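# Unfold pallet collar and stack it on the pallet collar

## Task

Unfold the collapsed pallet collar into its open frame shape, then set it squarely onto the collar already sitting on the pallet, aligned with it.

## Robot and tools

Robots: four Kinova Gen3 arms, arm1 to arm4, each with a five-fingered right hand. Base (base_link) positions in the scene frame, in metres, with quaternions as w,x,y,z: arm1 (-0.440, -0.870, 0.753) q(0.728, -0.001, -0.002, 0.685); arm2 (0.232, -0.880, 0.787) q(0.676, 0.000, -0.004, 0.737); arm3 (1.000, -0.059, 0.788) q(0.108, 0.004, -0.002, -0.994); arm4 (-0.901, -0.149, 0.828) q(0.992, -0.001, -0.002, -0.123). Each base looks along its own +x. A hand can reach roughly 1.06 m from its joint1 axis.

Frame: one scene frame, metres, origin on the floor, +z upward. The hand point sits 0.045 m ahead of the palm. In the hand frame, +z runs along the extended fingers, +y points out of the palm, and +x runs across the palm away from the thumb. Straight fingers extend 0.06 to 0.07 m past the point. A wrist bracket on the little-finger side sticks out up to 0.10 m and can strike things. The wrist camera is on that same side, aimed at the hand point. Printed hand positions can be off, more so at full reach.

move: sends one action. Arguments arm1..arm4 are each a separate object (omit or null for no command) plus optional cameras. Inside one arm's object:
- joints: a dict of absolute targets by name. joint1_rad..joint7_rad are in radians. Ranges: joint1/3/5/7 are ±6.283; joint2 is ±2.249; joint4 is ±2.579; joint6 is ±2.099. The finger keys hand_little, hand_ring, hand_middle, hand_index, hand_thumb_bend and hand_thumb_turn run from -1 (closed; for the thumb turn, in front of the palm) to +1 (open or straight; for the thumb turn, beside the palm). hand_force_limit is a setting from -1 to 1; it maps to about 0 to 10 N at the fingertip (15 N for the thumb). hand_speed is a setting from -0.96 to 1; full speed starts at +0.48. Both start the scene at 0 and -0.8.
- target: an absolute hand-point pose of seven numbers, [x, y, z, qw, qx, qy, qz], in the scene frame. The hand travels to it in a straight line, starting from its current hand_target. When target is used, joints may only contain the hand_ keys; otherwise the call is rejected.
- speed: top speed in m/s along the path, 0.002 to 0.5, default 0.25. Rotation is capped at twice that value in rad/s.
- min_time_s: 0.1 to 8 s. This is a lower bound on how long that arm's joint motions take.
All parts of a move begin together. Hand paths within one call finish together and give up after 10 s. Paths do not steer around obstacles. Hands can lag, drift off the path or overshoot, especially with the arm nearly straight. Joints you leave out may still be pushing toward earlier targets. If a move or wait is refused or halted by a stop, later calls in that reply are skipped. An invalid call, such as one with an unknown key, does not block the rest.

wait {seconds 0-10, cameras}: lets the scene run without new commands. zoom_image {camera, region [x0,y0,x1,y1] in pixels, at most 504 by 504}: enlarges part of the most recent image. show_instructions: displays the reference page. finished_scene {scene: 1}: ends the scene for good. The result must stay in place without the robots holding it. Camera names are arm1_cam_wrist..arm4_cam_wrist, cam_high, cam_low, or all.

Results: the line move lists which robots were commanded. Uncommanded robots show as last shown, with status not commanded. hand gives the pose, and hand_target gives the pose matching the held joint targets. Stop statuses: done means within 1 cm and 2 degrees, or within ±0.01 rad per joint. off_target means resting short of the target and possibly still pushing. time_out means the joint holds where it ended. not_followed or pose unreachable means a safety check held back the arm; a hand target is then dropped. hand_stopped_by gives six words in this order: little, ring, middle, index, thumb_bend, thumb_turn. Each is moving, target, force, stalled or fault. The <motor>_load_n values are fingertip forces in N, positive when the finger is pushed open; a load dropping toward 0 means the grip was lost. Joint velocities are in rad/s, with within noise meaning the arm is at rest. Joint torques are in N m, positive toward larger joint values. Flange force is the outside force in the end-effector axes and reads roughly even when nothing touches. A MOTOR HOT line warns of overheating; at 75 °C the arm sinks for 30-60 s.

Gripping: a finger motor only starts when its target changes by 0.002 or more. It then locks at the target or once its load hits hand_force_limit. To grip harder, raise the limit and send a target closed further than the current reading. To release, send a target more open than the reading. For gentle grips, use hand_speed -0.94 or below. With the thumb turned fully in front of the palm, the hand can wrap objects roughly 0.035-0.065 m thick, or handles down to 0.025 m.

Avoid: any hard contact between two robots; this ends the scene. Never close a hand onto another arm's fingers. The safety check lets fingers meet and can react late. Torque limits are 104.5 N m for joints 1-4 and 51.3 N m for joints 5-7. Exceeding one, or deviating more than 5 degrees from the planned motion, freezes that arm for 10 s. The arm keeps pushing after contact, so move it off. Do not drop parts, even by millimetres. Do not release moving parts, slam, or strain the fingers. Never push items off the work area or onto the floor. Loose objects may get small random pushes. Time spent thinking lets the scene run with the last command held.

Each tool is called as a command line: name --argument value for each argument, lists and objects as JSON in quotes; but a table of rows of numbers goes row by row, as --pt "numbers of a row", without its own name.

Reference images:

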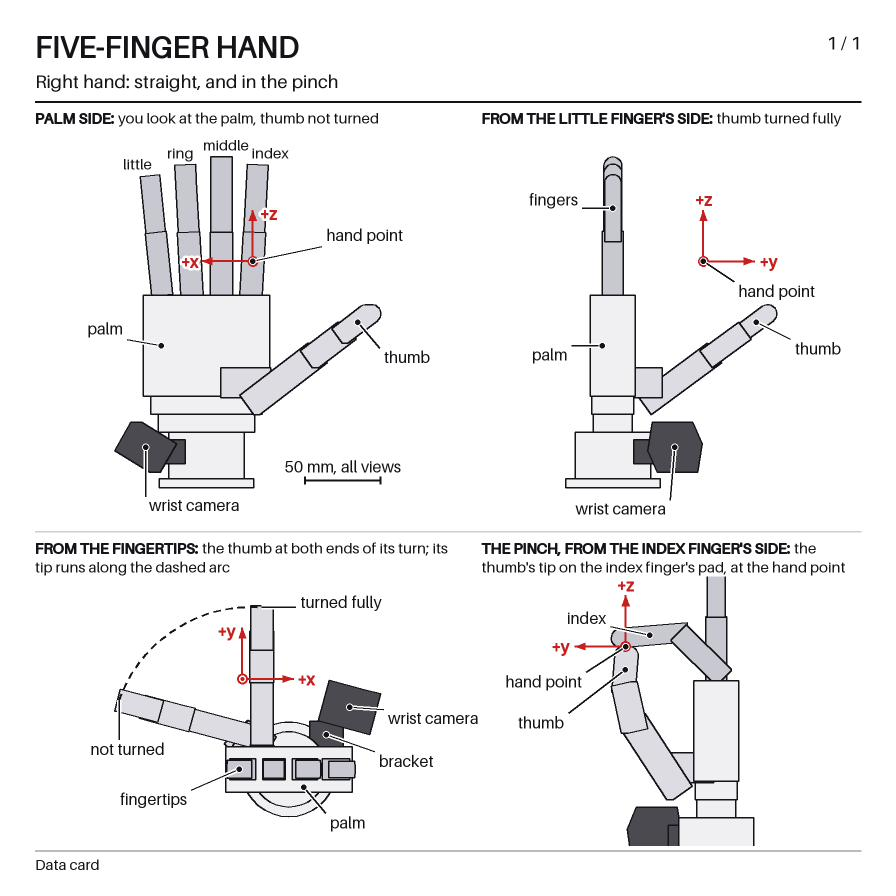

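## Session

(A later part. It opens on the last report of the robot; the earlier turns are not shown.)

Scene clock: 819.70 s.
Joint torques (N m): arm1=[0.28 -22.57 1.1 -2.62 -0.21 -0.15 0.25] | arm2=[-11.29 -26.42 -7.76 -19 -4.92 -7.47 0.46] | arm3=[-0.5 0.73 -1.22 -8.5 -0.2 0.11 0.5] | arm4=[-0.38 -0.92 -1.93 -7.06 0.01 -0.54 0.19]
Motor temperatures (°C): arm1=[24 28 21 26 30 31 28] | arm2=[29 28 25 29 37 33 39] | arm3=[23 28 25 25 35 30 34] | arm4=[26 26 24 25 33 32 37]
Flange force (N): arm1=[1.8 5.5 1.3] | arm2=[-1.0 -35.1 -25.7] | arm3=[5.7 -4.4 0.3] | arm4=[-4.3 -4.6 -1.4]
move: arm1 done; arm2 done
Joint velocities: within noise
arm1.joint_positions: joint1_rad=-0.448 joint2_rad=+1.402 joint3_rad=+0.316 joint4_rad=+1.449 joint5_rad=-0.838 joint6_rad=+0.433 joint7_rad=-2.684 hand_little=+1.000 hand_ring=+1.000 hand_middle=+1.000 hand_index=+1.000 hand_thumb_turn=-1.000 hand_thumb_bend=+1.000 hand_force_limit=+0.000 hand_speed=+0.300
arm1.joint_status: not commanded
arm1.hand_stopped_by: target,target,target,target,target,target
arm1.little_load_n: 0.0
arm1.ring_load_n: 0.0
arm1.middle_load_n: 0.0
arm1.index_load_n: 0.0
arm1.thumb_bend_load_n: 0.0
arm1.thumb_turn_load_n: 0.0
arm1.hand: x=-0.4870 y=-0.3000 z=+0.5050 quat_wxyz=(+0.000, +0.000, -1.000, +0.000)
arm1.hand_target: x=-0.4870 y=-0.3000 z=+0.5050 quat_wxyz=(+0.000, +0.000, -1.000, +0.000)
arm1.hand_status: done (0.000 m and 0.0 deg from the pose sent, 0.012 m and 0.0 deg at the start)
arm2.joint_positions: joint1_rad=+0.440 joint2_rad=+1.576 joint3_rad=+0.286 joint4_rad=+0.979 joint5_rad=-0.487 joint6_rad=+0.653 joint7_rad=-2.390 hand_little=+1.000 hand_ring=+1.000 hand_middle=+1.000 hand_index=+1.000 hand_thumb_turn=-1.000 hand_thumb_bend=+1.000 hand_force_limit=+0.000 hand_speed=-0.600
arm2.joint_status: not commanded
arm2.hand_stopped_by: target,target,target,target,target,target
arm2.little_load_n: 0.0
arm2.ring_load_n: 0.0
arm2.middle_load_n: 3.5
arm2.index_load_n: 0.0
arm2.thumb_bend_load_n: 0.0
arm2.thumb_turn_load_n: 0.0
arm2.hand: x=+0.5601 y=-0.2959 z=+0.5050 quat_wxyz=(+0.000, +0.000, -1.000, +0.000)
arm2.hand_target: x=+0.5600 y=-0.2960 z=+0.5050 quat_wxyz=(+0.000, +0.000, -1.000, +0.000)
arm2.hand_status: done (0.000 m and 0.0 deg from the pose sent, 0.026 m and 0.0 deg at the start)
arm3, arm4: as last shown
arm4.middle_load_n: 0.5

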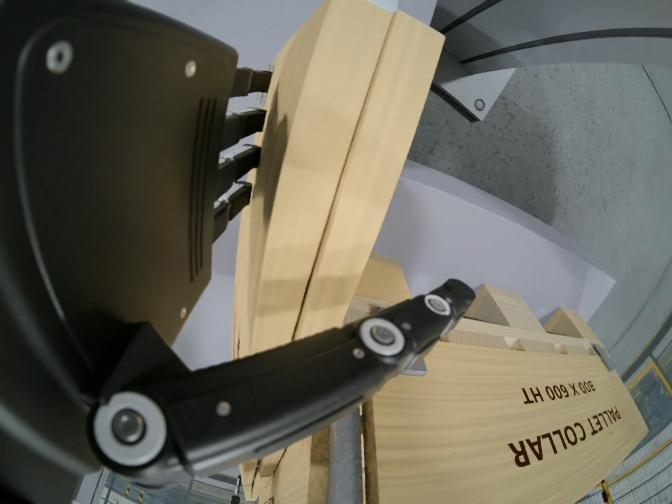

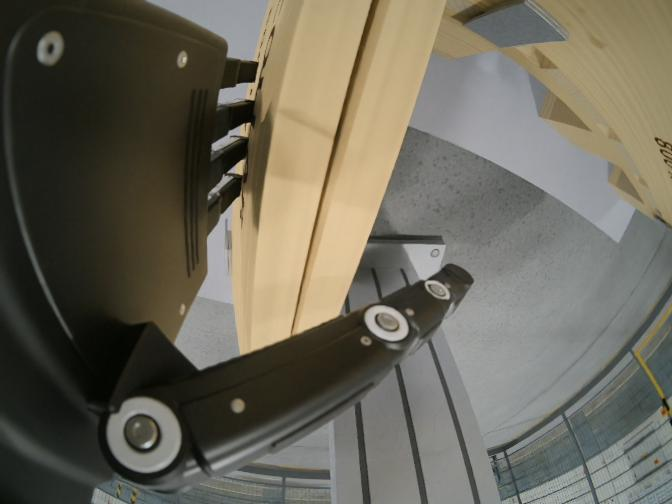

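move --cameras '["cam_high", "cam_low", "arm4_cam_wrist", "arm3_cam_wrist"]'

zoom_image --camera "cam_high" --region '[150, 80, 300, 230]'

zoom_image --camera "cam_high" --region '[400, 100, 540, 240]'

Scene clock: 832.47 s.
Joint torques (N m): arm1=[0.34 -22.58 1.17 -2.7 -0.18 -0.11 0.27] | arm2=[-11.36 -25.71 -7.96 -18.27 -4.93 -7.1 0.4] | arm3=[-0.52 0.77 -1.22 -8.51 -0.16 0.09 0.49] | arm4=[-0.4 -0.94 -1.9 -7.12 -0.01 -0.54 0.22]
Motor temperatures (°C): arm1=[24 28 21 26 30 31 28] | arm2=[29 29 25 29 37 33 39] | arm3=[23 28 25 25 35 30 34] | arm4=[26 26 24 25 33 32 37]
Flange force (N): arm1=[1.9 5.0 1.2] | arm2=[-2.0 -33.9 -25.7] | arm3=[5.8 -4.4 0.2] | arm4=[-4.1 -4.4 -1.3]
Joint velocities: within noise
arm1.joint_positions: joint1_rad=-0.448 joint2_rad=+1.402 joint3_rad=+0.316 joint4_rad=+1.449 joint5_rad=-0.838 joint6_rad=+0.433 joint7_rad=-2.684 hand_little=+1.000 hand_ring=+1.000 hand_middle=+1.000 hand_index=+1.000 hand_thumb_turn=-1.000 hand_thumb_bend=+1.000 hand_force_limit=+0.000 hand_speed=+0.300
arm1.joint_status: not commanded
arm1.hand_stopped_by: target,target,target,target,target,target
arm1.little_load_n: 0.0
arm1.ring_load_n: 0.0
arm1.middle_load_n: 0.5
arm1.index_load_n: 0.0
arm1.thumb_bend_load_n: 0.0
arm1.thumb_turn_load_n: -0.5
arm1.hand: x=-0.4870 y=-0.3000 z=+0.5050 quat_wxyz=(+0.000, +0.000, -1.000, +0.000) (m; scene frame)
arm1.hand_target: x=-0.4870 y=-0.3000 z=+0.5050 quat_wxyz=(+0.000, +0.000, -1.000, +0.000) (m; scene frame)
arm1.hand_status: done (0.000 m and 0.0 deg from the pose sent, 0.012 m and 0.0 deg at the start)
arm2.joint_positions: joint1_rad=+0.440 joint2_rad=+1.576 joint3_rad=+0.286 joint4_rad=+0.979 joint5_rad=-0.487 joint6_rad=+0.653 joint7_rad=-2.390 hand_little=+1.000 hand_ring=+1.000 hand_middle=+1.000 hand_index=+1.000 hand_thumb_turn=-1.000 hand_thumb_bend=+1.000 hand_force_limit=+0.000 hand_speed=-0.600
arm2.joint_status: not commanded
arm2.hand_stopped_by: target,target,target,target,target,target
arm2.little_load_n: 0.0
arm2.ring_load_n: 0.0
arm2.middle_load_n: 3.0
arm2.index_load_n: 0.0
arm2.thumb_bend_load_n: 0.0
arm2.thumb_turn_load_n: 0.0
arm2.hand: x=+0.5600 y=-0.2960 z=+0.5050 quat_wxyz=(+0.000, +0.000, -1.000, +0.000) (m; scene frame)
arm2.hand_target: x=+0.5600 y=-0.2960 z=+0.5050 quat_wxyz=(+0.000, +0.000, -1.000, +0.000) (m; scene frame)
arm2.hand_status: done (0.000 m and 0.0 deg from the pose sent, 0.026 m and 0.0 deg at the start)
arm3.joint_positions: joint1_rad=-0.147 joint2_rad=-0.366 joint3_rad=-0.124 joint4_rad=+2.250 joint5_rad=-0.101 joint6_rad=+1.233 joint7_rad=-1.720 hand_little=+1.000 hand_ring=+1.000 hand_middle=+1.000 hand_index=+1.000 hand_thumb_turn=-1.000 hand_thumb_bend=+1.000 hand_force_limit=+0.000 hand_speed=+0.300
arm3.joint_status: not commanded
arm3.hand_stopped_by: target,target,target,target,target,target
arm3.little_load_n: 0.0
arm3.ring_load_n: 0.0
arm3.middle_load_n: 0.0
arm3.index_load_n: 0.0
arm3.thumb_bend_load_n: 0.0
arm3.thumb_turn_load_n: 0.0
arm3.hand: x=+0.8500 y=-0.2000 z=+1.0500 quat_wxyz=(-0.030, -0.989, -0.148, -0.001) (m; scene frame)
arm3.hand_target: x=+0.8500 y=-0.2000 z=+1.0500 quat_wxyz=(-0.030, -0.989, -0.148, -0.001) (m; scene frame)
arm3.hand_status: not commanded
arm4.joint_positions: joint1_rad=-0.660 joint2_rad=-0.349 joint3_rad=+0.151 joint4_rad=+2.400 joint5_rad=+0.049 joint6_rad=+0.963 joint7_rad=-2.054 hand_little=+1.000 hand_ring=+1.000 hand_middle=+1.000 hand_index=+1.000 hand_thumb_turn=-1.000 hand_thumb_bend=+1.000 hand_force_limit=+0.000 hand_speed=+0.300
arm4.joint_status: not commanded
arm4.hand_stopped_by: target,target,target,target,target,target
arm4.little_load_n: 0.0
arm4.ring_load_n: 0.0
arm4.middle_load_n: 0.0
arm4.index_load_n: 0.5
arm4.thumb_bend_load_n: 0.0
arm4.thumb_turn_load_n: 0.0
arm4.hand: x=-0.6800 y=-0.0800 z=+1.0500 quat_wxyz=(-0.058, -0.094, -0.994, -0.026) (m; scene frame)
arm4.hand_target: x=-0.6800 y=-0.0800 z=+1.0500 quat_wxyz=(-0.058, -0.094, -0.994, -0.026) (m; scene frame)
arm4.hand_status: not commanded
pictures: arm3_cam_wrist, arm4_cam_wrist, cam_high, cam_low

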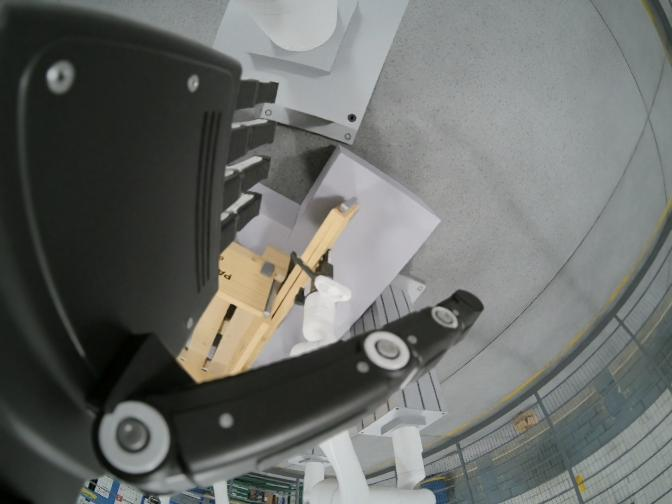

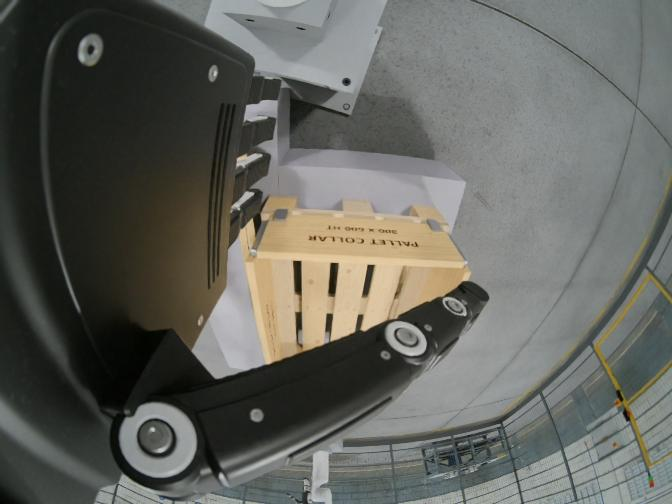

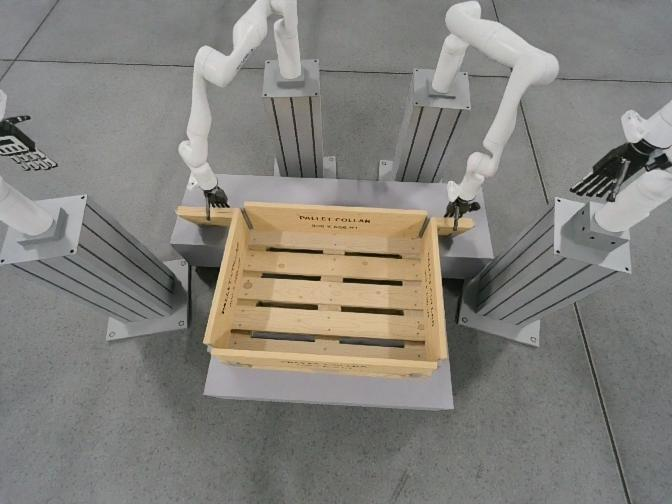

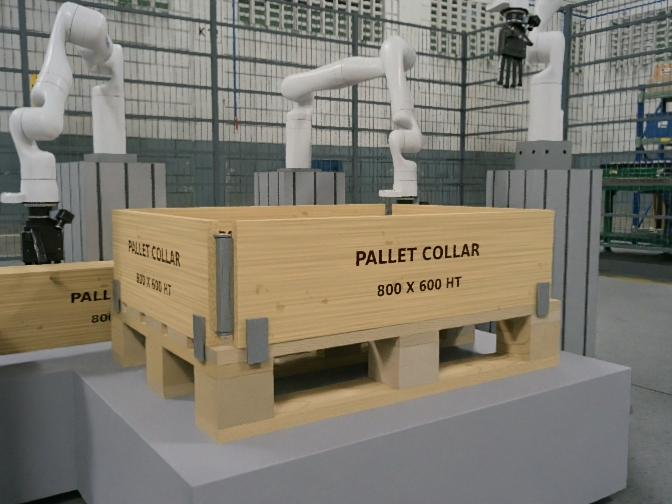

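Scaled by 3.360.

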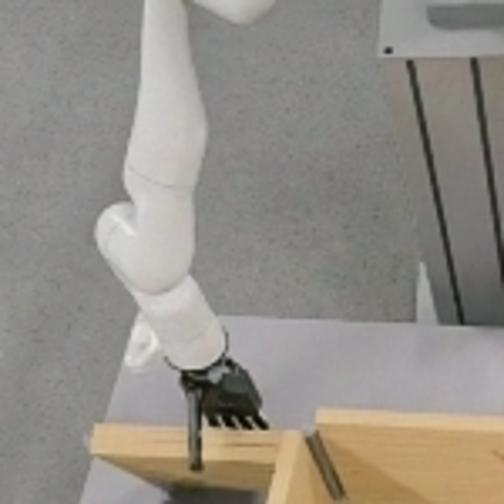

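Scaled by 3.600.

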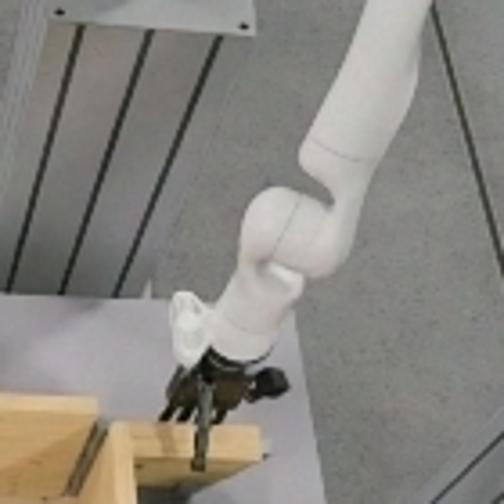

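move --arm2 '{"target": [0.56, -0.307, 0.505, 0.0, 0.0, -1.0, 0.0], "speed": 0.05}'

move --arm2 '{"target": [0.56, -0.307, 0.486, 0.0, 0.0, -1.0, 0.0], "speed": 0.05}' --arm1 '{"target": [-0.487, -0.301, 0.486, 0.0, 0.0, -1.0, 0.0], "speed": 0.05}'

Scene clock: 871.00 s.
Joint torques (N m): arm1=[0.3 -22.62 1.2 -2.56 -0.19 -0.15 0.22] | arm2=[-1.39 -22.3 2.36 -3.67 0.03 0.13 0.13] | arm3=[-0.48 0.74 -1.24 -8.52 -0.16 0.11 0.52] | arm4=[-0.46 -0.9 -1.92 -7.07 0.01 -0.54 0.23]
Motor temperatures (°C): arm1=[24 28 21 26 30 31 28] | arm2=[30 30 26 29 37 33 39] | arm3=[23 28 25 25 35 30 34] | arm4=[26 26 24 25 33 32 37]
Flange force (N): arm1=[1.8 5.5 1.5] | arm2=[-2.4 -0.6 -1.1] | arm3=[5.7 -4.3 0.3] | arm4=[-4.1 -4.5 -1.5]
move: arm2 done
Joint velocities: within noise
arm1, arm3, arm4: as last shown
arm1.middle_load_n: 0.0
arm2.joint_positions: joint1_rad=+0.448 joint2_rad=+1.560 joint3_rad=+0.273 joint4_rad=+1.030 joint5_rad=-0.489 joint6_rad=+0.617 joint7_rad=-2.366 hand_little=+1.000 hand_ring=+1.000 hand_middle=+1.000 hand_index=+1.000 hand_thumb_turn=-1.000 hand_thumb_bend=+1.000 hand_force_limit=+0.000 hand_speed=-0.600
arm2.joint_status: not commanded
arm2.hand_stopped_by: target,target,target,target,target,target
arm2.little_load_n: 0.0
arm2.ring_load_n: 0.0
arm2.middle_load_n: 0.0
arm2.index_load_n: 0.0
arm2.thumb_bend_load_n: 0.0
arm2.thumb_turn_load_n: 0.0
arm2.hand: x=+0.5600 y=-0.3070 z=+0.5050 quat_wxyz=(+0.000, +0.000, -1.000, +0.000)
arm2.hand_target: x=+0.5600 y=-0.3070 z=+0.5050 quat_wxyz=(+0.000, +0.000, -1.000, +0.000)
arm2.hand_status: done (0.000 m and 0.0 deg from the pose sent, 0.011 m and 0.0 deg at the start)
arm4.index_load_n: 0.0
pictures: none

Scene clock: 871.97 s.
Joint torques (N m): arm1=[1.89 -24.4 3.76 -13.86 -1.38 -7.41 0.49] | arm2=[-3.03 -23.6 0.71 -7.26 -0.88 -1.77 0.17] | arm3=[-0.53 0.77 -1.23 -8.49 -0.19 0.12 0.49] | arm4=[-0.45 -0.89 -1.89 -7.09 0.03 -0.51 0.23]
Motor temperatures (°C): arm1=[24 28 21 26 30 31 28] | arm2=[30 30 26 29 37 33 39] | arm3=[23 28 25 25 35 30 34] | arm4=[26 26 24 25 33 32 37]
Flange force (N): arm1=[2.5 -14.8 -18.8] | arm2=[-1.0 -8.3 -6.5] | arm3=[5.7 -4.4 0.2] | arm4=[-4.0 -4.4 -1.3]
move: arm1 done; arm2 done
Joint velocities: within noise
arm1.joint_positions: joint1_rad=-0.441 joint2_rad=+1.442 joint3_rad=+0.305 joint4_rad=+1.420 joint5_rad=-0.845 joint6_rad=+0.416 joint7_rad=-2.681 hand_little=+1.000 hand_ring=+1.000 hand_middle=+1.000 hand_index=+1.000 hand_thumb_turn=-1.000 hand_thumb_bend=+1.000 hand_force_limit=+0.000 hand_speed=+0.300
arm1.joint_status: not commanded
arm1.hand_stopped_by: target,target,target,target,target,target
arm1.little_load_n: 0.0
arm1.ring_load_n: 0.0
arm1.middle_load_n: 2.5
arm1.index_load_n: 0.0
arm1.thumb_bend_load_n: 0.0
arm1.thumb_turn_load_n: 0.0
arm1.hand: x=-0.4870 y=-0.3009 z=+0.4860 quat_wxyz=(+0.000, +0.000, -1.000, +0.000)
arm1.hand_target: x=-0.4870 y=-0.3010 z=+0.4860 quat_wxyz=(+0.000, +0.000, -1.000, +0.000)
arm1.hand_status: done (0.000 m and 0.0 deg from the pose sent, 0.019 m and 0.0 deg at the start)
arm2.joint_positions: joint1_rad=+0.451 joint2_rad=+1.604 joint3_rad=+0.274 joint4_rad=+0.987 joint5_rad=-0.491 joint6_rad=+0.615 joint7_rad=-2.373 hand_little=+1.000 hand_ring=+1.000 hand_middle=+1.000 hand_index=+1.000 hand_thumb_turn=-1.000 hand_thumb_bend=+1.000 hand_force_limit=+0.000 hand_speed=-0.600
arm2.joint_status: not commanded
arm2.hand_stopped_by: target,target,target,target,target,target
arm2.little_load_n: 0.5
arm2.ring_load_n: 0.0
arm2.middle_load_n: 0.5
arm2.index_load_n: 0.0
arm2.thumb_bend_load_n: 0.0
arm2.thumb_turn_load_n: 0.0
arm2.hand: x=+0.5600 y=-0.3070 z=+0.4860 quat_wxyz=(+0.000, +0.000, -1.000, +0.000)
arm2.hand_target: x=+0.5600 y=-0.3070 z=+0.4860 quat_wxyz=(+0.000, +0.000, -1.000, +0.000)
arm2.hand_status: done (0.000 m and 0.0 deg from the pose sent, 0.019 m and 0.0 deg at the start)
arm3, arm4: as last shown
pictures: none

move --arm2 '{"target": [0.56, -0.311, 0.486, 0.0, 0.0, -1.0, 0.0], "speed": 0.05}' --arm1 '{"target": [-0.487, -0.308, 0.486, 0.0, 0.0, -1.0, 0.0], "speed": 0.05}'

move --arm2 '{"joints": {"hand_thumb_bend": -1, "hand_speed": -0.7, "hand_force_limit": 0.0}}' --arm1 '{"joints": {"hand_thumb_bend": -1, "hand_speed": -0.7, "hand_force_limit": 0.0}}' --cameras '["arm1_cam_wrist", "arm2_cam_wrist"]'

Scene clock: 879.50 s.
Joint torques (N m): arm1=[0.24 -22.4 0.95 -2.23 -0.22 -0.09 0.24] | arm2=[-1.4 -22.21 2.36 -3.53 -0.06 0.17 0.08] | arm3=[-0.48 0.75 -1.18 -8.53 -0.18 0.11 0.51] | arm4=[-0.49 -0.93 -1.93 -7.08 0.05 -0.54 0.21]
Motor temperatures (°C): arm1=[24 28 21 26 30 31 28] | arm2=[30 30 25 29 37 33 39] | arm3=[23 28 25 25 35 30 34] | arm4=[26 26 24 25 33 32 37]
Flange force (N): arm1=[1.8 6.0 1.7] | arm2=[-2.5 -0.7 -1.1] | arm3=[5.8 -4.2 0.4] | arm4=[-4.2 -4.5 -1.4]
move: arm1 done; arm2 done
Joint velocities: within noise
arm1.joint_positions: joint1_rad=-0.438 joint2_rad=+1.434 joint3_rad=+0.289 joint4_rad=+1.447 joint5_rad=-0.850 joint6_rad=+0.392 joint7_rad=-2.667 hand_little=+1.000 hand_ring=+1.000 hand_middle=+1.000 hand_index=+1.000 hand_thumb_turn=-1.000 hand_thumb_bend=+1.000 hand_force_limit=+0.000 hand_speed=+0.300
arm1.joint_status: not commanded
arm1.hand_stopped_by: target,target,target,target,target,target
arm1.little_load_n: 0.0
arm1.ring_load_n: 0.0
arm1.middle_load_n: 0.0
arm1.index_load_n: 0.0
arm1.thumb_bend_load_n: 0.0
arm1.thumb_turn_load_n: 0.0
arm1.hand: x=-0.4870 y=-0.3080 z=+0.4860 quat_wxyz=(+0.000, +0.000, -1.000, +0.000)
arm1.hand_target: x=-0.4870 y=-0.3080 z=+0.4860 quat_wxyz=(+0.000, +0.000, -1.000, +0.000)
arm1.hand_status: done (0.000 m and 0.0 deg from the pose sent, 0.007 m and 0.0 deg at the start)
arm2.joint_positions: joint1_rad=+0.454 joint2_rad=+1.598 joint3_rad=+0.269 joint4_rad=+1.005 joint5_rad=-0.492 joint6_rad=+0.602 joint7_rad=-2.364 hand_little=+1.000 hand_ring=+1.000 hand_middle=+1.000 hand_index=+1.000 hand_thumb_turn=-1.000 hand_thumb_bend=+1.000 hand_force_limit=+0.000 hand_speed=-0.600
arm2.joint_status: not commanded
arm2.hand_stopped_by: target,target,target,target,target,target
arm2.little_load_n: -0.5
arm2.ring_load_n: 0.0
arm2.middle_load_n: 0.0
arm2.index_load_n: 0.0
arm2.thumb_bend_load_n: -0.5
arm2.thumb_turn_load_n: 0.0
arm2.hand: x=+0.5600 y=-0.3110 z=+0.4860 quat_wxyz=(+0.000, +0.000, -1.000, +0.000)
arm2.hand_target: x=+0.5600 y=-0.3110 z=+0.4860 quat_wxyz=(+0.000, +0.000, -1.000, +0.000)
arm2.hand_status: done (0.000 m and 0.0 deg from the pose sent, 0.004 m and 0.0 deg at the start)
arm3, arm4: as last shown
arm4.ring_load_n: -0.5
pictures: none

Scene clock: 884.43 s.
Joint torques (N m): arm1=[1.03 -16.87 0.32 -0.71 -0.18 0.01 0.13] | arm2=[-1.41 -22.2 2.37 -3.52 -0.03 0.18 0.08] | arm3=[-0.51 0.76 -1.21 -8.52 -0.18 0.09 0.51] | arm4=[-0.44 -0.98 -1.94 -7 0.03 -0.5 0.22]
Motor temperatures (°C): arm1=[24 28 21 26 30 31 28] | arm2=[30 30 25 29 37 33 39] | arm3=[23 28 25 25 35 30 34] | arm4=[26 26 24 25 33 32 37]
Flange force (N): arm1=[3.4 7.1 -8.3] | arm2=[-2.5 -0.7 -1.1] | arm3=[5.8 -4.3 0.2] | arm4=[-4.5 -4.4 -1.3]
move: arm1 off_target; arm2 off_target
Joint velocities: within noise
arm1.joint_positions: joint1_rad=-0.438 joint2_rad=+1.434 joint3_rad=+0.289 joint4_rad=+1.447 joint5_rad=-0.850 joint6_rad=+0.392 joint7_rad=-2.667 hand_little=+1.000 hand_ring=+1.000 hand_middle=+1.000 hand_index=+1.000 hand_thumb_turn=-1.000 hand_thumb_bend=+0.567 hand_force_limit=+0.000 hand_speed=-0.700
arm1.joint_status: hand_thumb_bend off_target (ended at +0.567, target -1.000); the others done
arm1.hand_stopped_by: target,target,target,target,force,target
arm1.little_load_n: 0.0
arm1.ring_load_n: 0.0
arm1.middle_load_n: 1.0
arm1.index_load_n: 0.0
arm1.thumb_bend_load_n: 8.5
arm1.thumb_turn_load_n: 0.0
arm1.hand: x=-0.4870 y=-0.3080 z=+0.4860 quat_wxyz=(+0.000, +0.000, -1.000, +0.000)
arm1.hand_target: x=-0.4870 y=-0.3080 z=+0.4860 quat_wxyz=(+0.000, +0.000, -1.000, +0.000)
arm1.hand_status: not commanded
arm2.joint_positions: joint1_rad=+0.454 joint2_rad=+1.598 joint3_rad=+0.269 joint4_rad=+1.005 joint5_rad=-0.492 joint6_rad=+0.602 joint7_rad=-2.364 hand_little=+1.000 hand_ring=+1.000 hand_middle=+1.000 hand_index=+1.000 hand_thumb_turn=-1.000 hand_thumb_bend=+0.704 hand_force_limit=+0.000 hand_speed=-0.700
arm2.joint_status: hand_thumb_bend off_target (ended at +0.704, target -1.000); the others done
arm2.hand_stopped_by: target,target,target,target,force,target
arm2.little_load_n: -0.5
arm2.ring_load_n: 0.0
arm2.middle_load_n: 0.0
arm2.index_load_n: 0.0
arm2.thumb_bend_load_n: 0.0
arm2.thumb_turn_load_n: 0.0
arm2.hand: x=+0.5600 y=-0.3110 z=+0.4860 quat_wxyz=(+0.000, +0.000, -1.000, +0.000)
arm2.hand_target: x=+0.5600 y=-0.3110 z=+0.4860 quat_wxyz=(+0.000, +0.000, -1.000, +0.000)
arm2.hand_status: not commanded
arm3, arm4: as last shown
arm4.ring_load_n: 0.0

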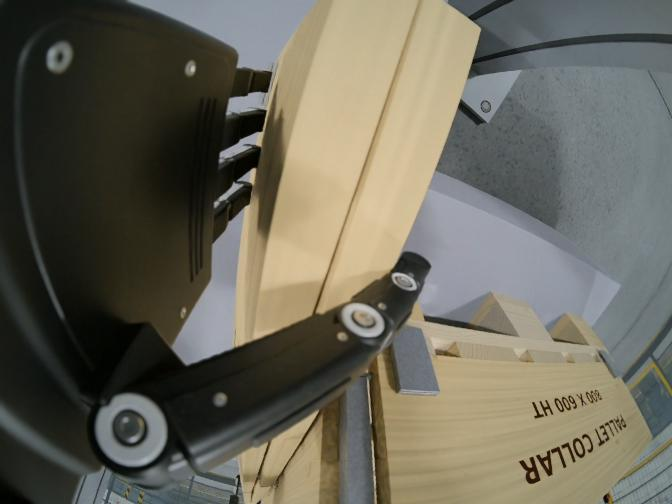

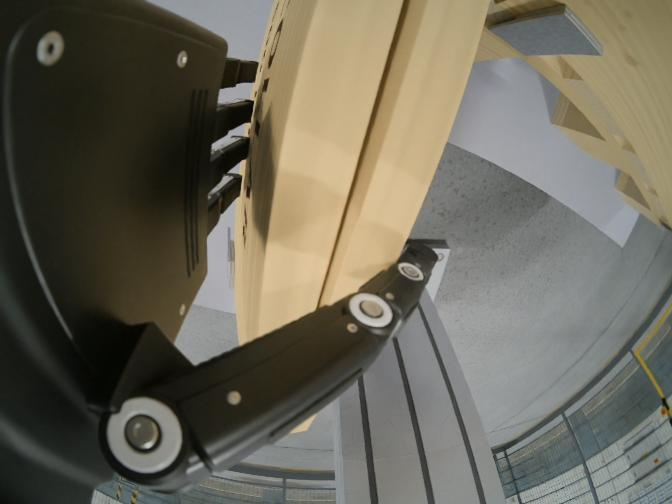

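move --arm2 '{"joints": {"hand_thumb_bend": 1, "hand_speed": 0.3}}' --arm1 '{"joints": {"hand_thumb_bend": 1, "hand_speed": 0.3}}'

move --arm2 '{"target": [0.56, -0.308, 0.496, 0.0, 0.0, -1.0, 0.0], "speed": 0.05}' --arm1 '{"target": [-0.487, -0.305, 0.496, 0.0, 0.0, -1.0, 0.0], "speed": 0.05}'

move --arm2 '{"joints": {"hand_thumb_bend": -1, "hand_speed": -0.7, "hand_force_limit": 0.0}}' --arm1 '{"joints": {"hand_thumb_bend": -1, "hand_speed": -0.7, "hand_force_limit": 0.0}}' --cameras '["arm1_cam_wrist", "arm2_cam_wrist"]'

Scene clock: 903.07 s.
Joint torques (N m): arm1=[0.36 -22.5 0.9 -2.35 -0.21 -0.16 0.22] | arm2=[-1.39 -22.27 2.3 -3.51 -0.08 0.19 0.15] | arm3=[-0.54 0.74 -1.24 -8.54 -0.15 0.1 0.49] | arm4=[-0.45 -0.94 -1.9 -7.07 0.01 -0.51 0.24]
Motor temperatures (°C): arm1=[24 28 21 26 30 31 28] | arm2=[29 30 25 29 37 33 39] | arm3=[23 28 25 25 35 30 34] | arm4=[26 26 24 25 33 32 37]
Flange force (N): arm1=[2.1 6.1 1.6] | arm2=[-2.5 -0.4 -0.9] | arm3=[5.8 -4.4 0.3] | arm4=[-4.2 -4.3 -1.2]
move: arm1 done; arm2 done
Joint velocities: within noise
arm1.joint_positions: joint1_rad=-0.438 joint2_rad=+1.434 joint3_rad=+0.289 joint4_rad=+1.447 joint5_rad=-0.850 joint6_rad=+0.392 joint7_rad=-2.667 hand_little=+1.000 hand_ring=+1.000 hand_middle=+1.000 hand_index=+1.000 hand_thumb_turn=-1.000 hand_thumb_bend=+1.000 hand_force_limit=+0.000 hand_speed=+0.300
arm1.joint_status: all done
arm1.hand_stopped_by: target,target,target,target,target,target
arm1.little_load_n: 0.0
arm1.ring_load_n: 0.0
arm1.middle_load_n: 0.0
arm1.index_load_n: 0.0
arm1.thumb_bend_load_n: 0.0
arm1.thumb_turn_load_n: -0.5
arm1.hand: x=-0.4870 y=-0.3080 z=+0.4860 quat_wxyz=(+0.000, +0.000, -1.000, +0.000)
arm1.hand_target: x=-0.4870 y=-0.3080 z=+0.4860 quat_wxyz=(+0.000, +0.000, -1.000, +0.000)
arm1.hand_status: not commanded
arm2.joint_positions: joint1_rad=+0.454 joint2_rad=+1.598 joint3_rad=+0.269 joint4_rad=+1.005 joint5_rad=-0.492 joint6_rad=+0.602 joint7_rad=-2.364 hand_little=+1.000 hand_ring=+1.000 hand_middle=+1.000 hand_index=+1.000 hand_thumb_turn=-1.000 hand_thumb_bend=+1.000 hand_force_limit=+0.000 hand_speed=+0.300
arm2.joint_status: all done
arm2.hand_stopped_by: target,target,target,target,target,target
arm2.little_load_n: 0.0
arm2.ring_load_n: 0.0
arm2.middle_load_n: 0.0
arm2.index_load_n: 0.0
arm2.thumb_bend_load_n: 0.0
arm2.thumb_turn_load_n: 0.0
arm2.hand: x=+0.5600 y=-0.3110 z=+0.4860 quat_wxyz=(+0.000, +0.000, -1.000, +0.000)
arm2.hand_target: x=+0.5600 y=-0.3110 z=+0.4860 quat_wxyz=(+0.000, +0.000, -1.000, +0.000)
arm2.hand_status: not commanded
arm3, arm4: as last shown
pictures: none

Scene clock: 904.03 s.
Joint torques (N m): arm1=[0.3 -22.52 1 -2.59 -0.2 -0.19 0.27] | arm2=[-1.45 -22.26 2.44 -3.59 -0.01 0.13 0.11] | arm3=[-0.48 0.73 -1.24 -8.53 -0.2 0.11 0.5] | arm4=[-0.46 -0.9 -1.88 -7.05 0.08 -0.51 0.23]
Motor temperatures (°C): arm1=[24 28 21 26 30 31 28] | arm2=[29 30 25 29 37 33 39] | arm3=[23 28 25 25 35 30 34] | arm4=[26 26 24 25 33 32 37]
Flange force (N): arm1=[1.9 5.5 1.2] | arm2=[-2.6 -0.6 -1.1] | arm3=[5.7 -4.4 0.3] | arm4=[-4.1 -4.3 -1.4]
move: arm1 done; arm2 done
Joint velocities: within noise
arm1.joint_positions: joint1_rad=-0.442 joint2_rad=+1.416 joint3_rad=+0.300 joint4_rad=+1.453 joint5_rad=-0.845 joint6_rad=+0.409 joint7_rad=-2.674 hand_little=+1.000 hand_ring=+1.000 hand_middle=+1.000 hand_index=+1.000 hand_thumb_turn=-1.000 hand_thumb_bend=+1.000 hand_force_limit=+0.000 hand_speed=+0.300
arm1.joint_status: not commanded
arm1.hand_stopped_by: target,target,target,target,target,target
arm1.little_load_n: -0.5
arm1.ring_load_n: 0.0
arm1.middle_load_n: 0.0
arm1.index_load_n: 0.0
arm1.thumb_bend_load_n: 0.0
arm1.thumb_turn_load_n: 0.0
arm1.hand: x=-0.4870 y=-0.3050 z=+0.4960 quat_wxyz=(+0.000, +0.000, -1.000, +0.000)
arm1.hand_target: x=-0.4870 y=-0.3050 z=+0.4960 quat_wxyz=(+0.000, +0.000, -1.000, +0.000)
arm1.hand_status: done (0.000 m and 0.0 deg from the pose sent, 0.010 m and 0.0 deg at the start)
arm2.joint_positions: joint1_rad=+0.450 joint2_rad=+1.579 joint3_rad=+0.272 joint4_rad=+1.015 joint5_rad=-0.490 joint6_rad=+0.613 joint7_rad=-2.367 hand_little=+1.000 hand_ring=+1.000 hand_middle=+1.000 hand_index=+1.000 hand_thumb_turn=-1.000 hand_thumb_bend=+1.000 hand_force_limit=+0.000 hand_speed=+0.300
arm2.joint_status: not commanded
arm2.hand_stopped_by: target,target,target,target,target,target
arm2.little_load_n: 0.0
arm2.ring_load_n: 0.0
arm2.middle_load_n: 0.0
arm2.index_load_n: 0.0
arm2.thumb_bend_load_n: -0.5
arm2.thumb_turn_load_n: 0.0
arm2.hand: x=+0.5600 y=-0.3080 z=+0.4960 quat_wxyz=(+0.000, +0.000, -1.000, +0.000)
arm2.hand_target: x=+0.5600 y=-0.3080 z=+0.4960 quat_wxyz=(+0.000, +0.000, -1.000, +0.000)
arm2.hand_status: done (0.000 m and 0.0 deg from the pose sent, 0.010 m and 0.0 deg at the start)
arm3, arm4: as last shown
pictures: none

Scene clock: 908.97 s.
Joint torques (N m): arm1=[0.58 -19.17 0.43 -1.15 -0.24 0.23 0.11] | arm2=[-1.39 -22.17 2.33 -3.5 0 0.18 0.08] | arm3=[-0.51 0.75 -1.22 -8.53 -0.19 0.11 0.5] | arm4=[-0.43 -0.92 -1.94 -7.04 0.04 -0.5 0.19]
Motor temperatures (°C): arm1=[24 28 21 26 30 31 28] | arm2=[29 30 25 29 37 33 39] | arm3=[23 28 25 25 35 30 34] | arm4=[26 26 24 25 33 32 37]
Flange force (N): arm1=[2.4 7.0 -3.7] | arm2=[-2.6 -0.4 -1.1] | arm3=[5.8 -4.4 0.3] | arm4=[-4.4 -4.6 -1.3]
move: arm1 off_target; arm2 off_target
Joint velocities: within noise
arm1.joint_positions: joint1_rad=-0.442 joint2_rad=+1.416 joint3_rad=+0.300 joint4_rad=+1.453 joint5_rad=-0.845 joint6_rad=+0.409 joint7_rad=-2.674 hand_little=+1.000 hand_ring=+1.000 hand_middle=+1.000 hand_index=+1.000 hand_thumb_turn=-1.000 hand_thumb_bend=+0.424 hand_force_limit=+0.000 hand_speed=-0.700
arm1.joint_status: hand_thumb_bend off_target (ended at +0.424, target -1.000); the others done
arm1.hand_stopped_by: target,target,target,target,force,target
arm1.little_load_n: 0.0
arm1.ring_load_n: 0.0
arm1.middle_load_n: 1.0
arm1.index_load_n: 0.0
arm1.thumb_bend_load_n: 8.0
arm1.thumb_turn_load_n: 0.0
arm1.hand: x=-0.4870 y=-0.3050 z=+0.4960 quat_wxyz=(+0.000, +0.000, -1.000, +0.000)
arm1.hand_target: x=-0.4870 y=-0.3050 z=+0.4960 quat_wxyz=(+0.000, +0.000, -1.000, +0.000)
arm1.hand_status: not commanded
arm2.joint_positions: joint1_rad=+0.450 joint2_rad=+1.579 joint3_rad=+0.272 joint4_rad=+1.015 joint5_rad=-0.490 joint6_rad=+0.613 joint7_rad=-2.367 hand_little=+1.000 hand_ring=+1.000 hand_middle=+1.000 hand_index=+1.000 hand_thumb_turn=-1.000 hand_thumb_bend=+0.547 hand_force_limit=+0.000 hand_speed=-0.700
arm2.joint_status: hand_thumb_bend off_target (ended at +0.547, target -1.000); the others done
arm2.hand_stopped_by: target,target,target,target,force,target
arm2.little_load_n: 0.0
arm2.ring_load_n: 0.0
arm2.middle_load_n: 0.0
arm2.index_load_n: 0.0
arm2.thumb_bend_load_n: 0.0
arm2.thumb_turn_load_n: 0.0
arm2.hand: x=+0.5600 y=-0.3080 z=+0.4960 quat_wxyz=(+0.000, +0.000, -1.000, +0.000)
arm2.hand_target: x=+0.5600 y=-0.3080 z=+0.4960 quat_wxyz=(+0.000, +0.000, -1.000, +0.000)
arm2.hand_status: not commanded
arm3, arm4: as last shown

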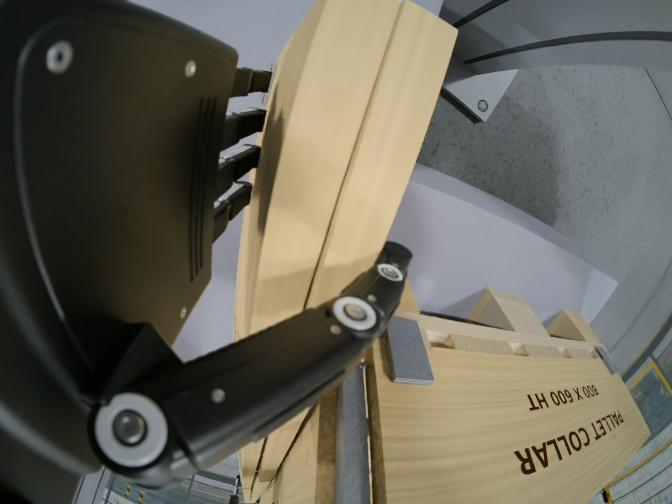

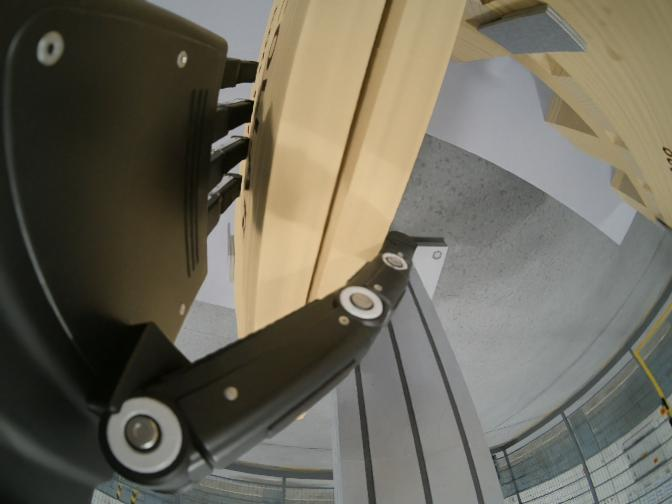

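move --arm2 '{"joints": {"hand_thumb_bend": -0.99, "hand_speed": -0.8, "hand_force_limit": 0.0}}'

move --arm1 '{"target": [-0.487, -0.325, 0.496, 0.0, 0.0, -1.0, 0.0], "speed": 0.05}' --arm2 '{"target": [0.56, -0.328, 0.496, 0.0, 0.0, -1.0, 0.0], "speed": 0.05}' --cameras '["arm1_cam_wrist", "arm2_cam_wrist", "cam_high"]'

Scene clock: 915.50 s.
Joint torques (N m): arm1=[0.64 -19.43 0.49 -2.11 -0.37 -0.32 0.12] | arm2=[-0.58 -19.22 2.65 -2.02 0.17 0.52 0.08] | arm3=[-0.5 0.75 -1.23 -8.51 -0.16 0.1 0.48] | arm4=[-0.42 -0.96 -1.92 -7.03 0.01 -0.56 0.22]
Motor temperatures (°C): arm1=[24 28 21 26 30 31 28] | arm2=[29 30 25 29 37 33 39] | arm3=[23 28 25 25 35 30 34] | arm4=[26 26 24 25 33 32 37]
Flange force (N): arm1=[2.3 5.5 -5.2] | arm2=[-2.1 1.4 -4.7] | arm3=[5.7 -4.4 0.2] | arm4=[-4.3 -4.4 -1.5]
move: arm2 off_target
Joint velocities: within noise
arm1: as last shown
arm1.middle_load_n: 0.5
arm1.thumb_bend_load_n: 7.5
arm1.thumb_turn_load_n: 0.5
arm2.joint_positions: joint1_rad=+0.450 joint2_rad=+1.579 joint3_rad=+0.272 joint4_rad=+1.015 joint5_rad=-0.490 joint6_rad=+0.613 joint7_rad=-2.367 hand_little=+1.000 hand_ring=+1.000 hand_middle=+1.000 hand_index=+1.000 hand_thumb_turn=-1.000 hand_thumb_bend=+0.477 hand_force_limit=+0.000 hand_speed=-0.800
arm2.joint_status: hand_thumb_bend off_target (ended at +0.477, target -0.990); the others done
arm2.hand_stopped_by: target,target,target,target,force,target
arm2.little_load_n: 0.0
arm2.ring_load_n: 0.0
arm2.middle_load_n: 0.5
arm2.index_load_n: 0.0
arm2.thumb_bend_load_n: 8.0
arm2.thumb_turn_load_n: 0.0
arm2.hand: x=+0.5600 y=-0.3079 z=+0.4960 quat_wxyz=(+0.000, +0.000, -1.000, +0.000)
arm2.hand_target: x=+0.5600 y=-0.3080 z=+0.4960 quat_wxyz=(+0.000, +0.000, -1.000, +0.000)
arm2.hand_status: not commanded
arm3.joint_positions: joint1_rad=-0.147 joint2_rad=-0.366 joint3_rad=-0.124 joint4_rad=+2.250 joint5_rad=-0.101 joint6_rad=+1.233 joint7_rad=-1.720 hand_little=+1.000 hand_ring=+1.000 hand_middle=+1.000 hand_index=+1.000 hand_thumb_turn=-1.000 hand_thumb_bend=+1.000 hand_force_limit=+0.000 hand_speed=+0.300
arm3.joint_status: not commanded
arm3.hand_stopped_by: target,target,target,target,target,target
arm3.little_load_n: 0.0
arm3.ring_load_n: 0.0
arm3.middle_load_n: 0.0
arm3.index_load_n: 0.0
arm3.thumb_bend_load_n: 0.0
arm3.thumb_turn_load_n: 0.0
arm3.hand: x=+0.8500 y=-0.2000 z=+1.0500 quat_wxyz=(-0.030, -0.989, -0.148, -0.001)
arm3.hand_target: x=+0.8500 y=-0.2000 z=+1.0500 quat_wxyz=(-0.030, -0.989, -0.148, -0.001)
arm3.hand_status: not commanded
arm4.joint_positions: joint1_rad=-0.660 joint2_rad=-0.349 joint3_rad=+0.151 joint4_rad=+2.400 joint5_rad=+0.049 joint6_rad=+0.963 joint7_rad=-2.054 hand_little=+1.000 hand_ring=+1.000 hand_middle=+1.000 hand_index=+1.000 hand_thumb_turn=-1.000 hand_thumb_bend=+1.000 hand_force_limit=+0.000 hand_speed=+0.300
arm4.joint_status: not commanded
arm4.hand_stopped_by: target,target,target,target,target,target
arm4.little_load_n: -0.5
arm4.ring_load_n: 0.0
arm4.middle_load_n: 0.0
arm4.index_load_n: 0.0
arm4.thumb_bend_load_n: 0.0
arm4.thumb_turn_load_n: 0.5
arm4.hand: x=-0.6800 y=-0.0800 z=+1.0500 quat_wxyz=(-0.058, -0.094, -0.994, -0.026)
arm4.hand_target: x=-0.6800 y=-0.0800 z=+1.0500 quat_wxyz=(-0.058, -0.094, -0.994, -0.026)
arm4.hand_status: not commanded
pictures: none

Scene clock: 916.47 s.
Joint torques (N m): arm1=[0.47 -24.09 1.39 -4.37 -0.4 -1.29 0.24] | arm2=[-1.46 -22.09 2.31 -3.38 -0.08 0.14 0.13] | arm3=[-0.48 0.73 -1.18 -8.53 -0.17 0.1 0.51] | arm4=[-0.45 -1.01 -1.99 -7.05 -0.01 -0.52 0.22]
Motor temperatures (°C): arm1=[24 28 21 26 30 31 28] | arm2=[29 30 25 29 37 33 39] | arm3=[23 28 25 25 35 30 34] | arm4=[26 26 24 25 33 32 37]
Flange force (N): arm1=[1.8 2.5 1.4] | arm2=[-2.4 -1.2 -0.9] | arm3=[5.7 -4.2 0.4] | arm4=[-4.6 -4.6 -1.2]
move: arm1 done; arm2 done
Joint velocities: within noise
arm1.joint_positions: joint1_rad=-0.430 joint2_rad=+1.395 joint3_rad=+0.254 joint4_rad=+1.527 joint5_rad=-0.861 joint6_rad=+0.339 joint7_rad=-2.633 hand_little=+1.000 hand_ring=+1.000 hand_middle=+1.000 hand_index=+1.000 hand_thumb_turn=-1.000 hand_thumb_bend=+0.421 hand_force_limit=+0.000 hand_speed=-0.700
arm1.joint_status: not commanded
arm1.hand_stopped_by: target,target,target,target,force,target
arm1.little_load_n: 0.0
arm1.ring_load_n: 0.0
arm1.middle_load_n: 0.5
arm1.index_load_n: 0.0
arm1.thumb_bend_load_n: 0.0
arm1.thumb_turn_load_n: 0.0
arm1.hand: x=-0.4870 y=-0.3249 z=+0.4961 quat_wxyz=(+0.000, +0.000, -1.000, +0.000)
arm1.hand_target: x=-0.4870 y=-0.3250 z=+0.4960 quat_wxyz=(+0.000, +0.000, -1.000, +0.000)
arm1.hand_status: done (0.000 m and 0.0 deg from the pose sent, 0.020 m and 0.0 deg at the start)
arm2.joint_positions: joint1_rad=+0.467 joint2_rad=+1.553 joint3_rad=+0.248 joint4_rad=+1.102 joint5_rad=-0.494 joint6_rad=+0.550 joint7_rad=-2.325 hand_little=+1.000 hand_ring=+1.000 hand_middle=+1.000 hand_index=+1.000 hand_thumb_turn=-1.000 hand_thumb_bend=+0.475 hand_force_limit=+0.000 hand_speed=-0.800
arm2.joint_status: not commanded
arm2.hand_stopped_by: target,target,target,target,force,target
arm2.little_load_n: 0.0
arm2.ring_load_n: 0.0
arm2.middle_load_n: 0.0
arm2.index_load_n: 0.0
arm2.thumb_bend_load_n: -0.5
arm2.thumb_turn_load_n: 0.0
arm2.hand: x=+0.5600 y=-0.3279 z=+0.4961 quat_wxyz=(+0.000, +0.000, -1.000, +0.000)
arm2.hand_target: x=+0.5600 y=-0.3280 z=+0.4960 quat_wxyz=(+0.000, +0.000, -1.000, +0.000)
arm2.hand_status: done (0.000 m and 0.0 deg from the pose sent, 0.020 m and 0.0 deg at the start)
arm3, arm4: as last shown
arm4.little_load_n: 0.0
arm4.thumb_turn_load_n: 0.0

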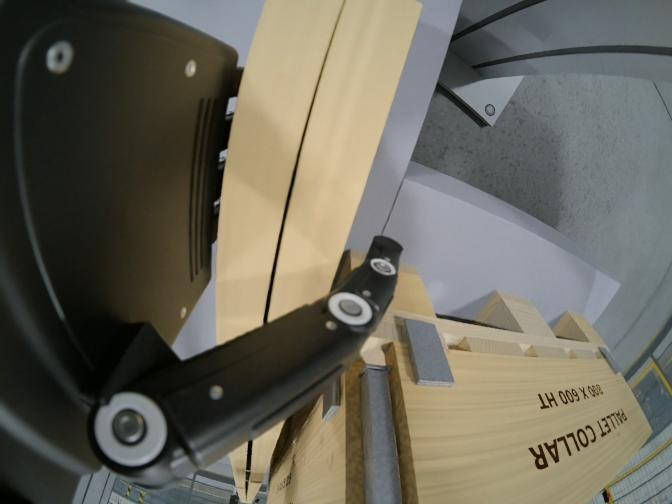

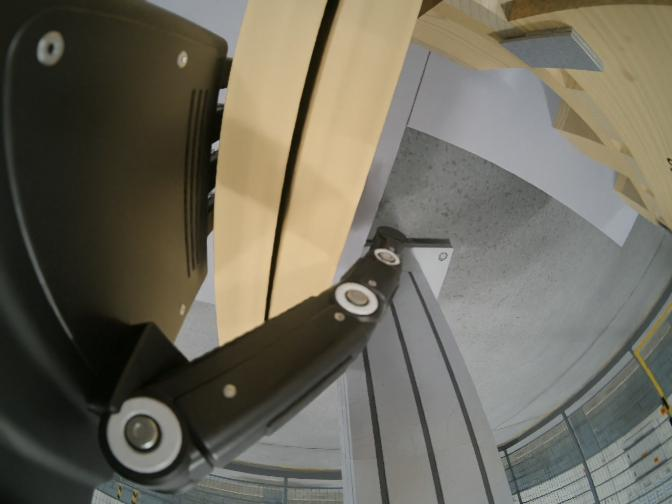

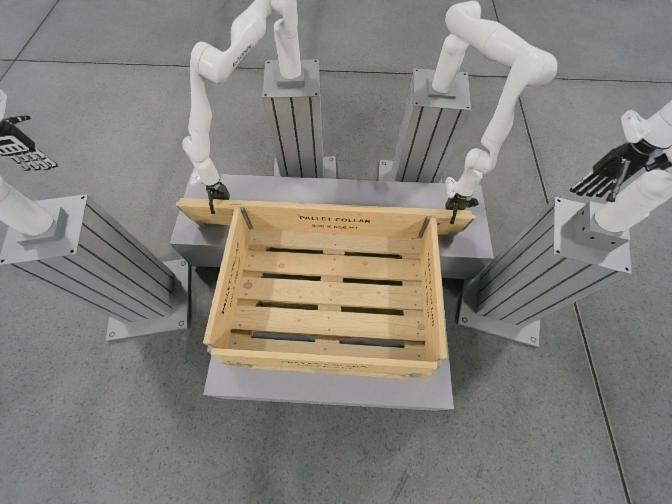

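move --arm2 '{"joints": {"hand_thumb_bend": 1, "hand_speed": 0.3}}' --arm1 '{"joints": {"hand_thumb_bend": 1, "hand_speed": 0.3}}' --cameras '["arm1_cam_wrist", "arm2_cam_wrist"]'

Scene clock: 940.53 s.
Joint torques (N m): arm1=[0.43 -23.81 1.27 -4.05 -0.29 -1.22 0.26] | arm2=[-1.47 -21.83 2.28 -3.3 -0.02 0.15 0.07] | arm3=[-0.52 0.74 -1.22 -8.52 -0.16 0.11 0.5] | arm4=[-0.38 -0.92 -1.94 -7.06 0.02 -0.53 0.19]
Motor temperatures (°C): arm1=[24 28 21 26 30 31 28] | arm2=[29 30 25 29 37 33 39] | arm3=[23 28 25 25 35 30 34] | arm4=[26 26 24 25 33 32 37]
Flange force (N): arm1=[1.9 3.4 1.4] | arm2=[-2.4 -1.3 -1.3] | arm3=[5.7 -4.3 0.3] | arm4=[-4.3 -4.6 -1.4]
move: arm1 done; arm2 done
Joint velocities: within noise
arm1.joint_positions: joint1_rad=-0.430 joint2_rad=+1.395 joint3_rad=+0.254 joint4_rad=+1.527 joint5_rad=-0.861 joint6_rad=+0.339 joint7_rad=-2.633 hand_little=+1.000 hand_ring=+1.000 hand_middle=+1.000 hand_index=+1.000 hand_thumb_turn=-1.000 hand_thumb_bend=+1.000 hand_force_limit=+0.000 hand_speed=+0.300
arm1.joint_status: all done
arm1.hand_stopped_by: target,target,target,target,target,target
arm1.little_load_n: 0.0
arm1.ring_load_n: 0.0
arm1.middle_load_n: 0.5
arm1.index_load_n: 0.0
arm1.thumb_bend_load_n: 0.0
arm1.thumb_turn_load_n: 0.0
arm1.hand: x=-0.4870 y=-0.3250 z=+0.4960 quat_wxyz=(+0.000, +0.000, -1.000, +0.000)
arm1.hand_target: x=-0.4870 y=-0.3250 z=+0.4960 quat_wxyz=(+0.000, +0.000, -1.000, +0.000)
arm1.hand_status: not commanded
arm2.joint_positions: joint1_rad=+0.467 joint2_rad=+1.553 joint3_rad=+0.248 joint4_rad=+1.102 joint5_rad=-0.494 joint6_rad=+0.550 joint7_rad=-2.325 hand_little=+1.000 hand_ring=+1.000 hand_middle=+1.000 hand_index=+1.000 hand_thumb_turn=-1.000 hand_thumb_bend=+1.000 hand_force_limit=+0.000 hand_speed=+0.300
arm2.joint_status: all done
arm2.hand_stopped_by: target,target,target,target,target,target
arm2.little_load_n: 0.0
arm2.ring_load_n: 0.0
arm2.middle_load_n: 0.0
arm2.index_load_n: 0.0
arm2.thumb_bend_load_n: -0.5
arm2.thumb_turn_load_n: 0.0
arm2.hand: x=+0.5600 y=-0.3280 z=+0.4960 quat_wxyz=(+0.000, +0.000, -1.000, +0.000)
arm2.hand_target: x=+0.5600 y=-0.3280 z=+0.4960 quat_wxyz=(+0.000, +0.000, -1.000, +0.000)
arm2.hand_status: not commanded
arm3, arm4: as last shown
arm3.thumb_bend_load_n: -0.5

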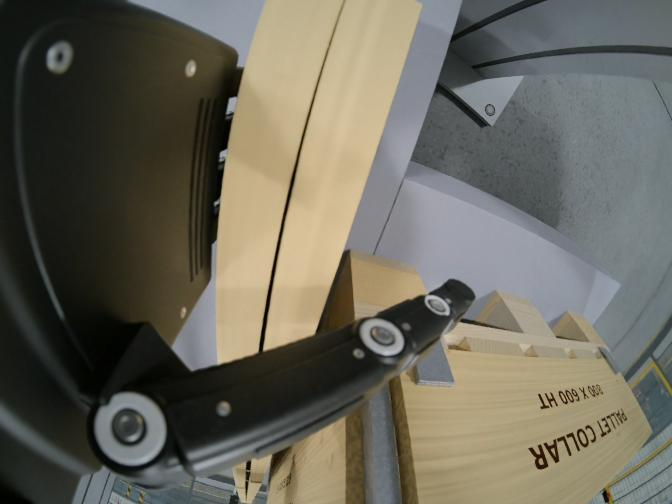

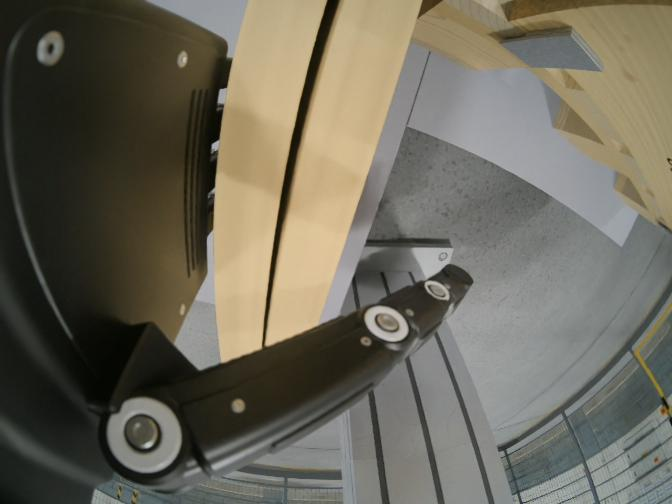

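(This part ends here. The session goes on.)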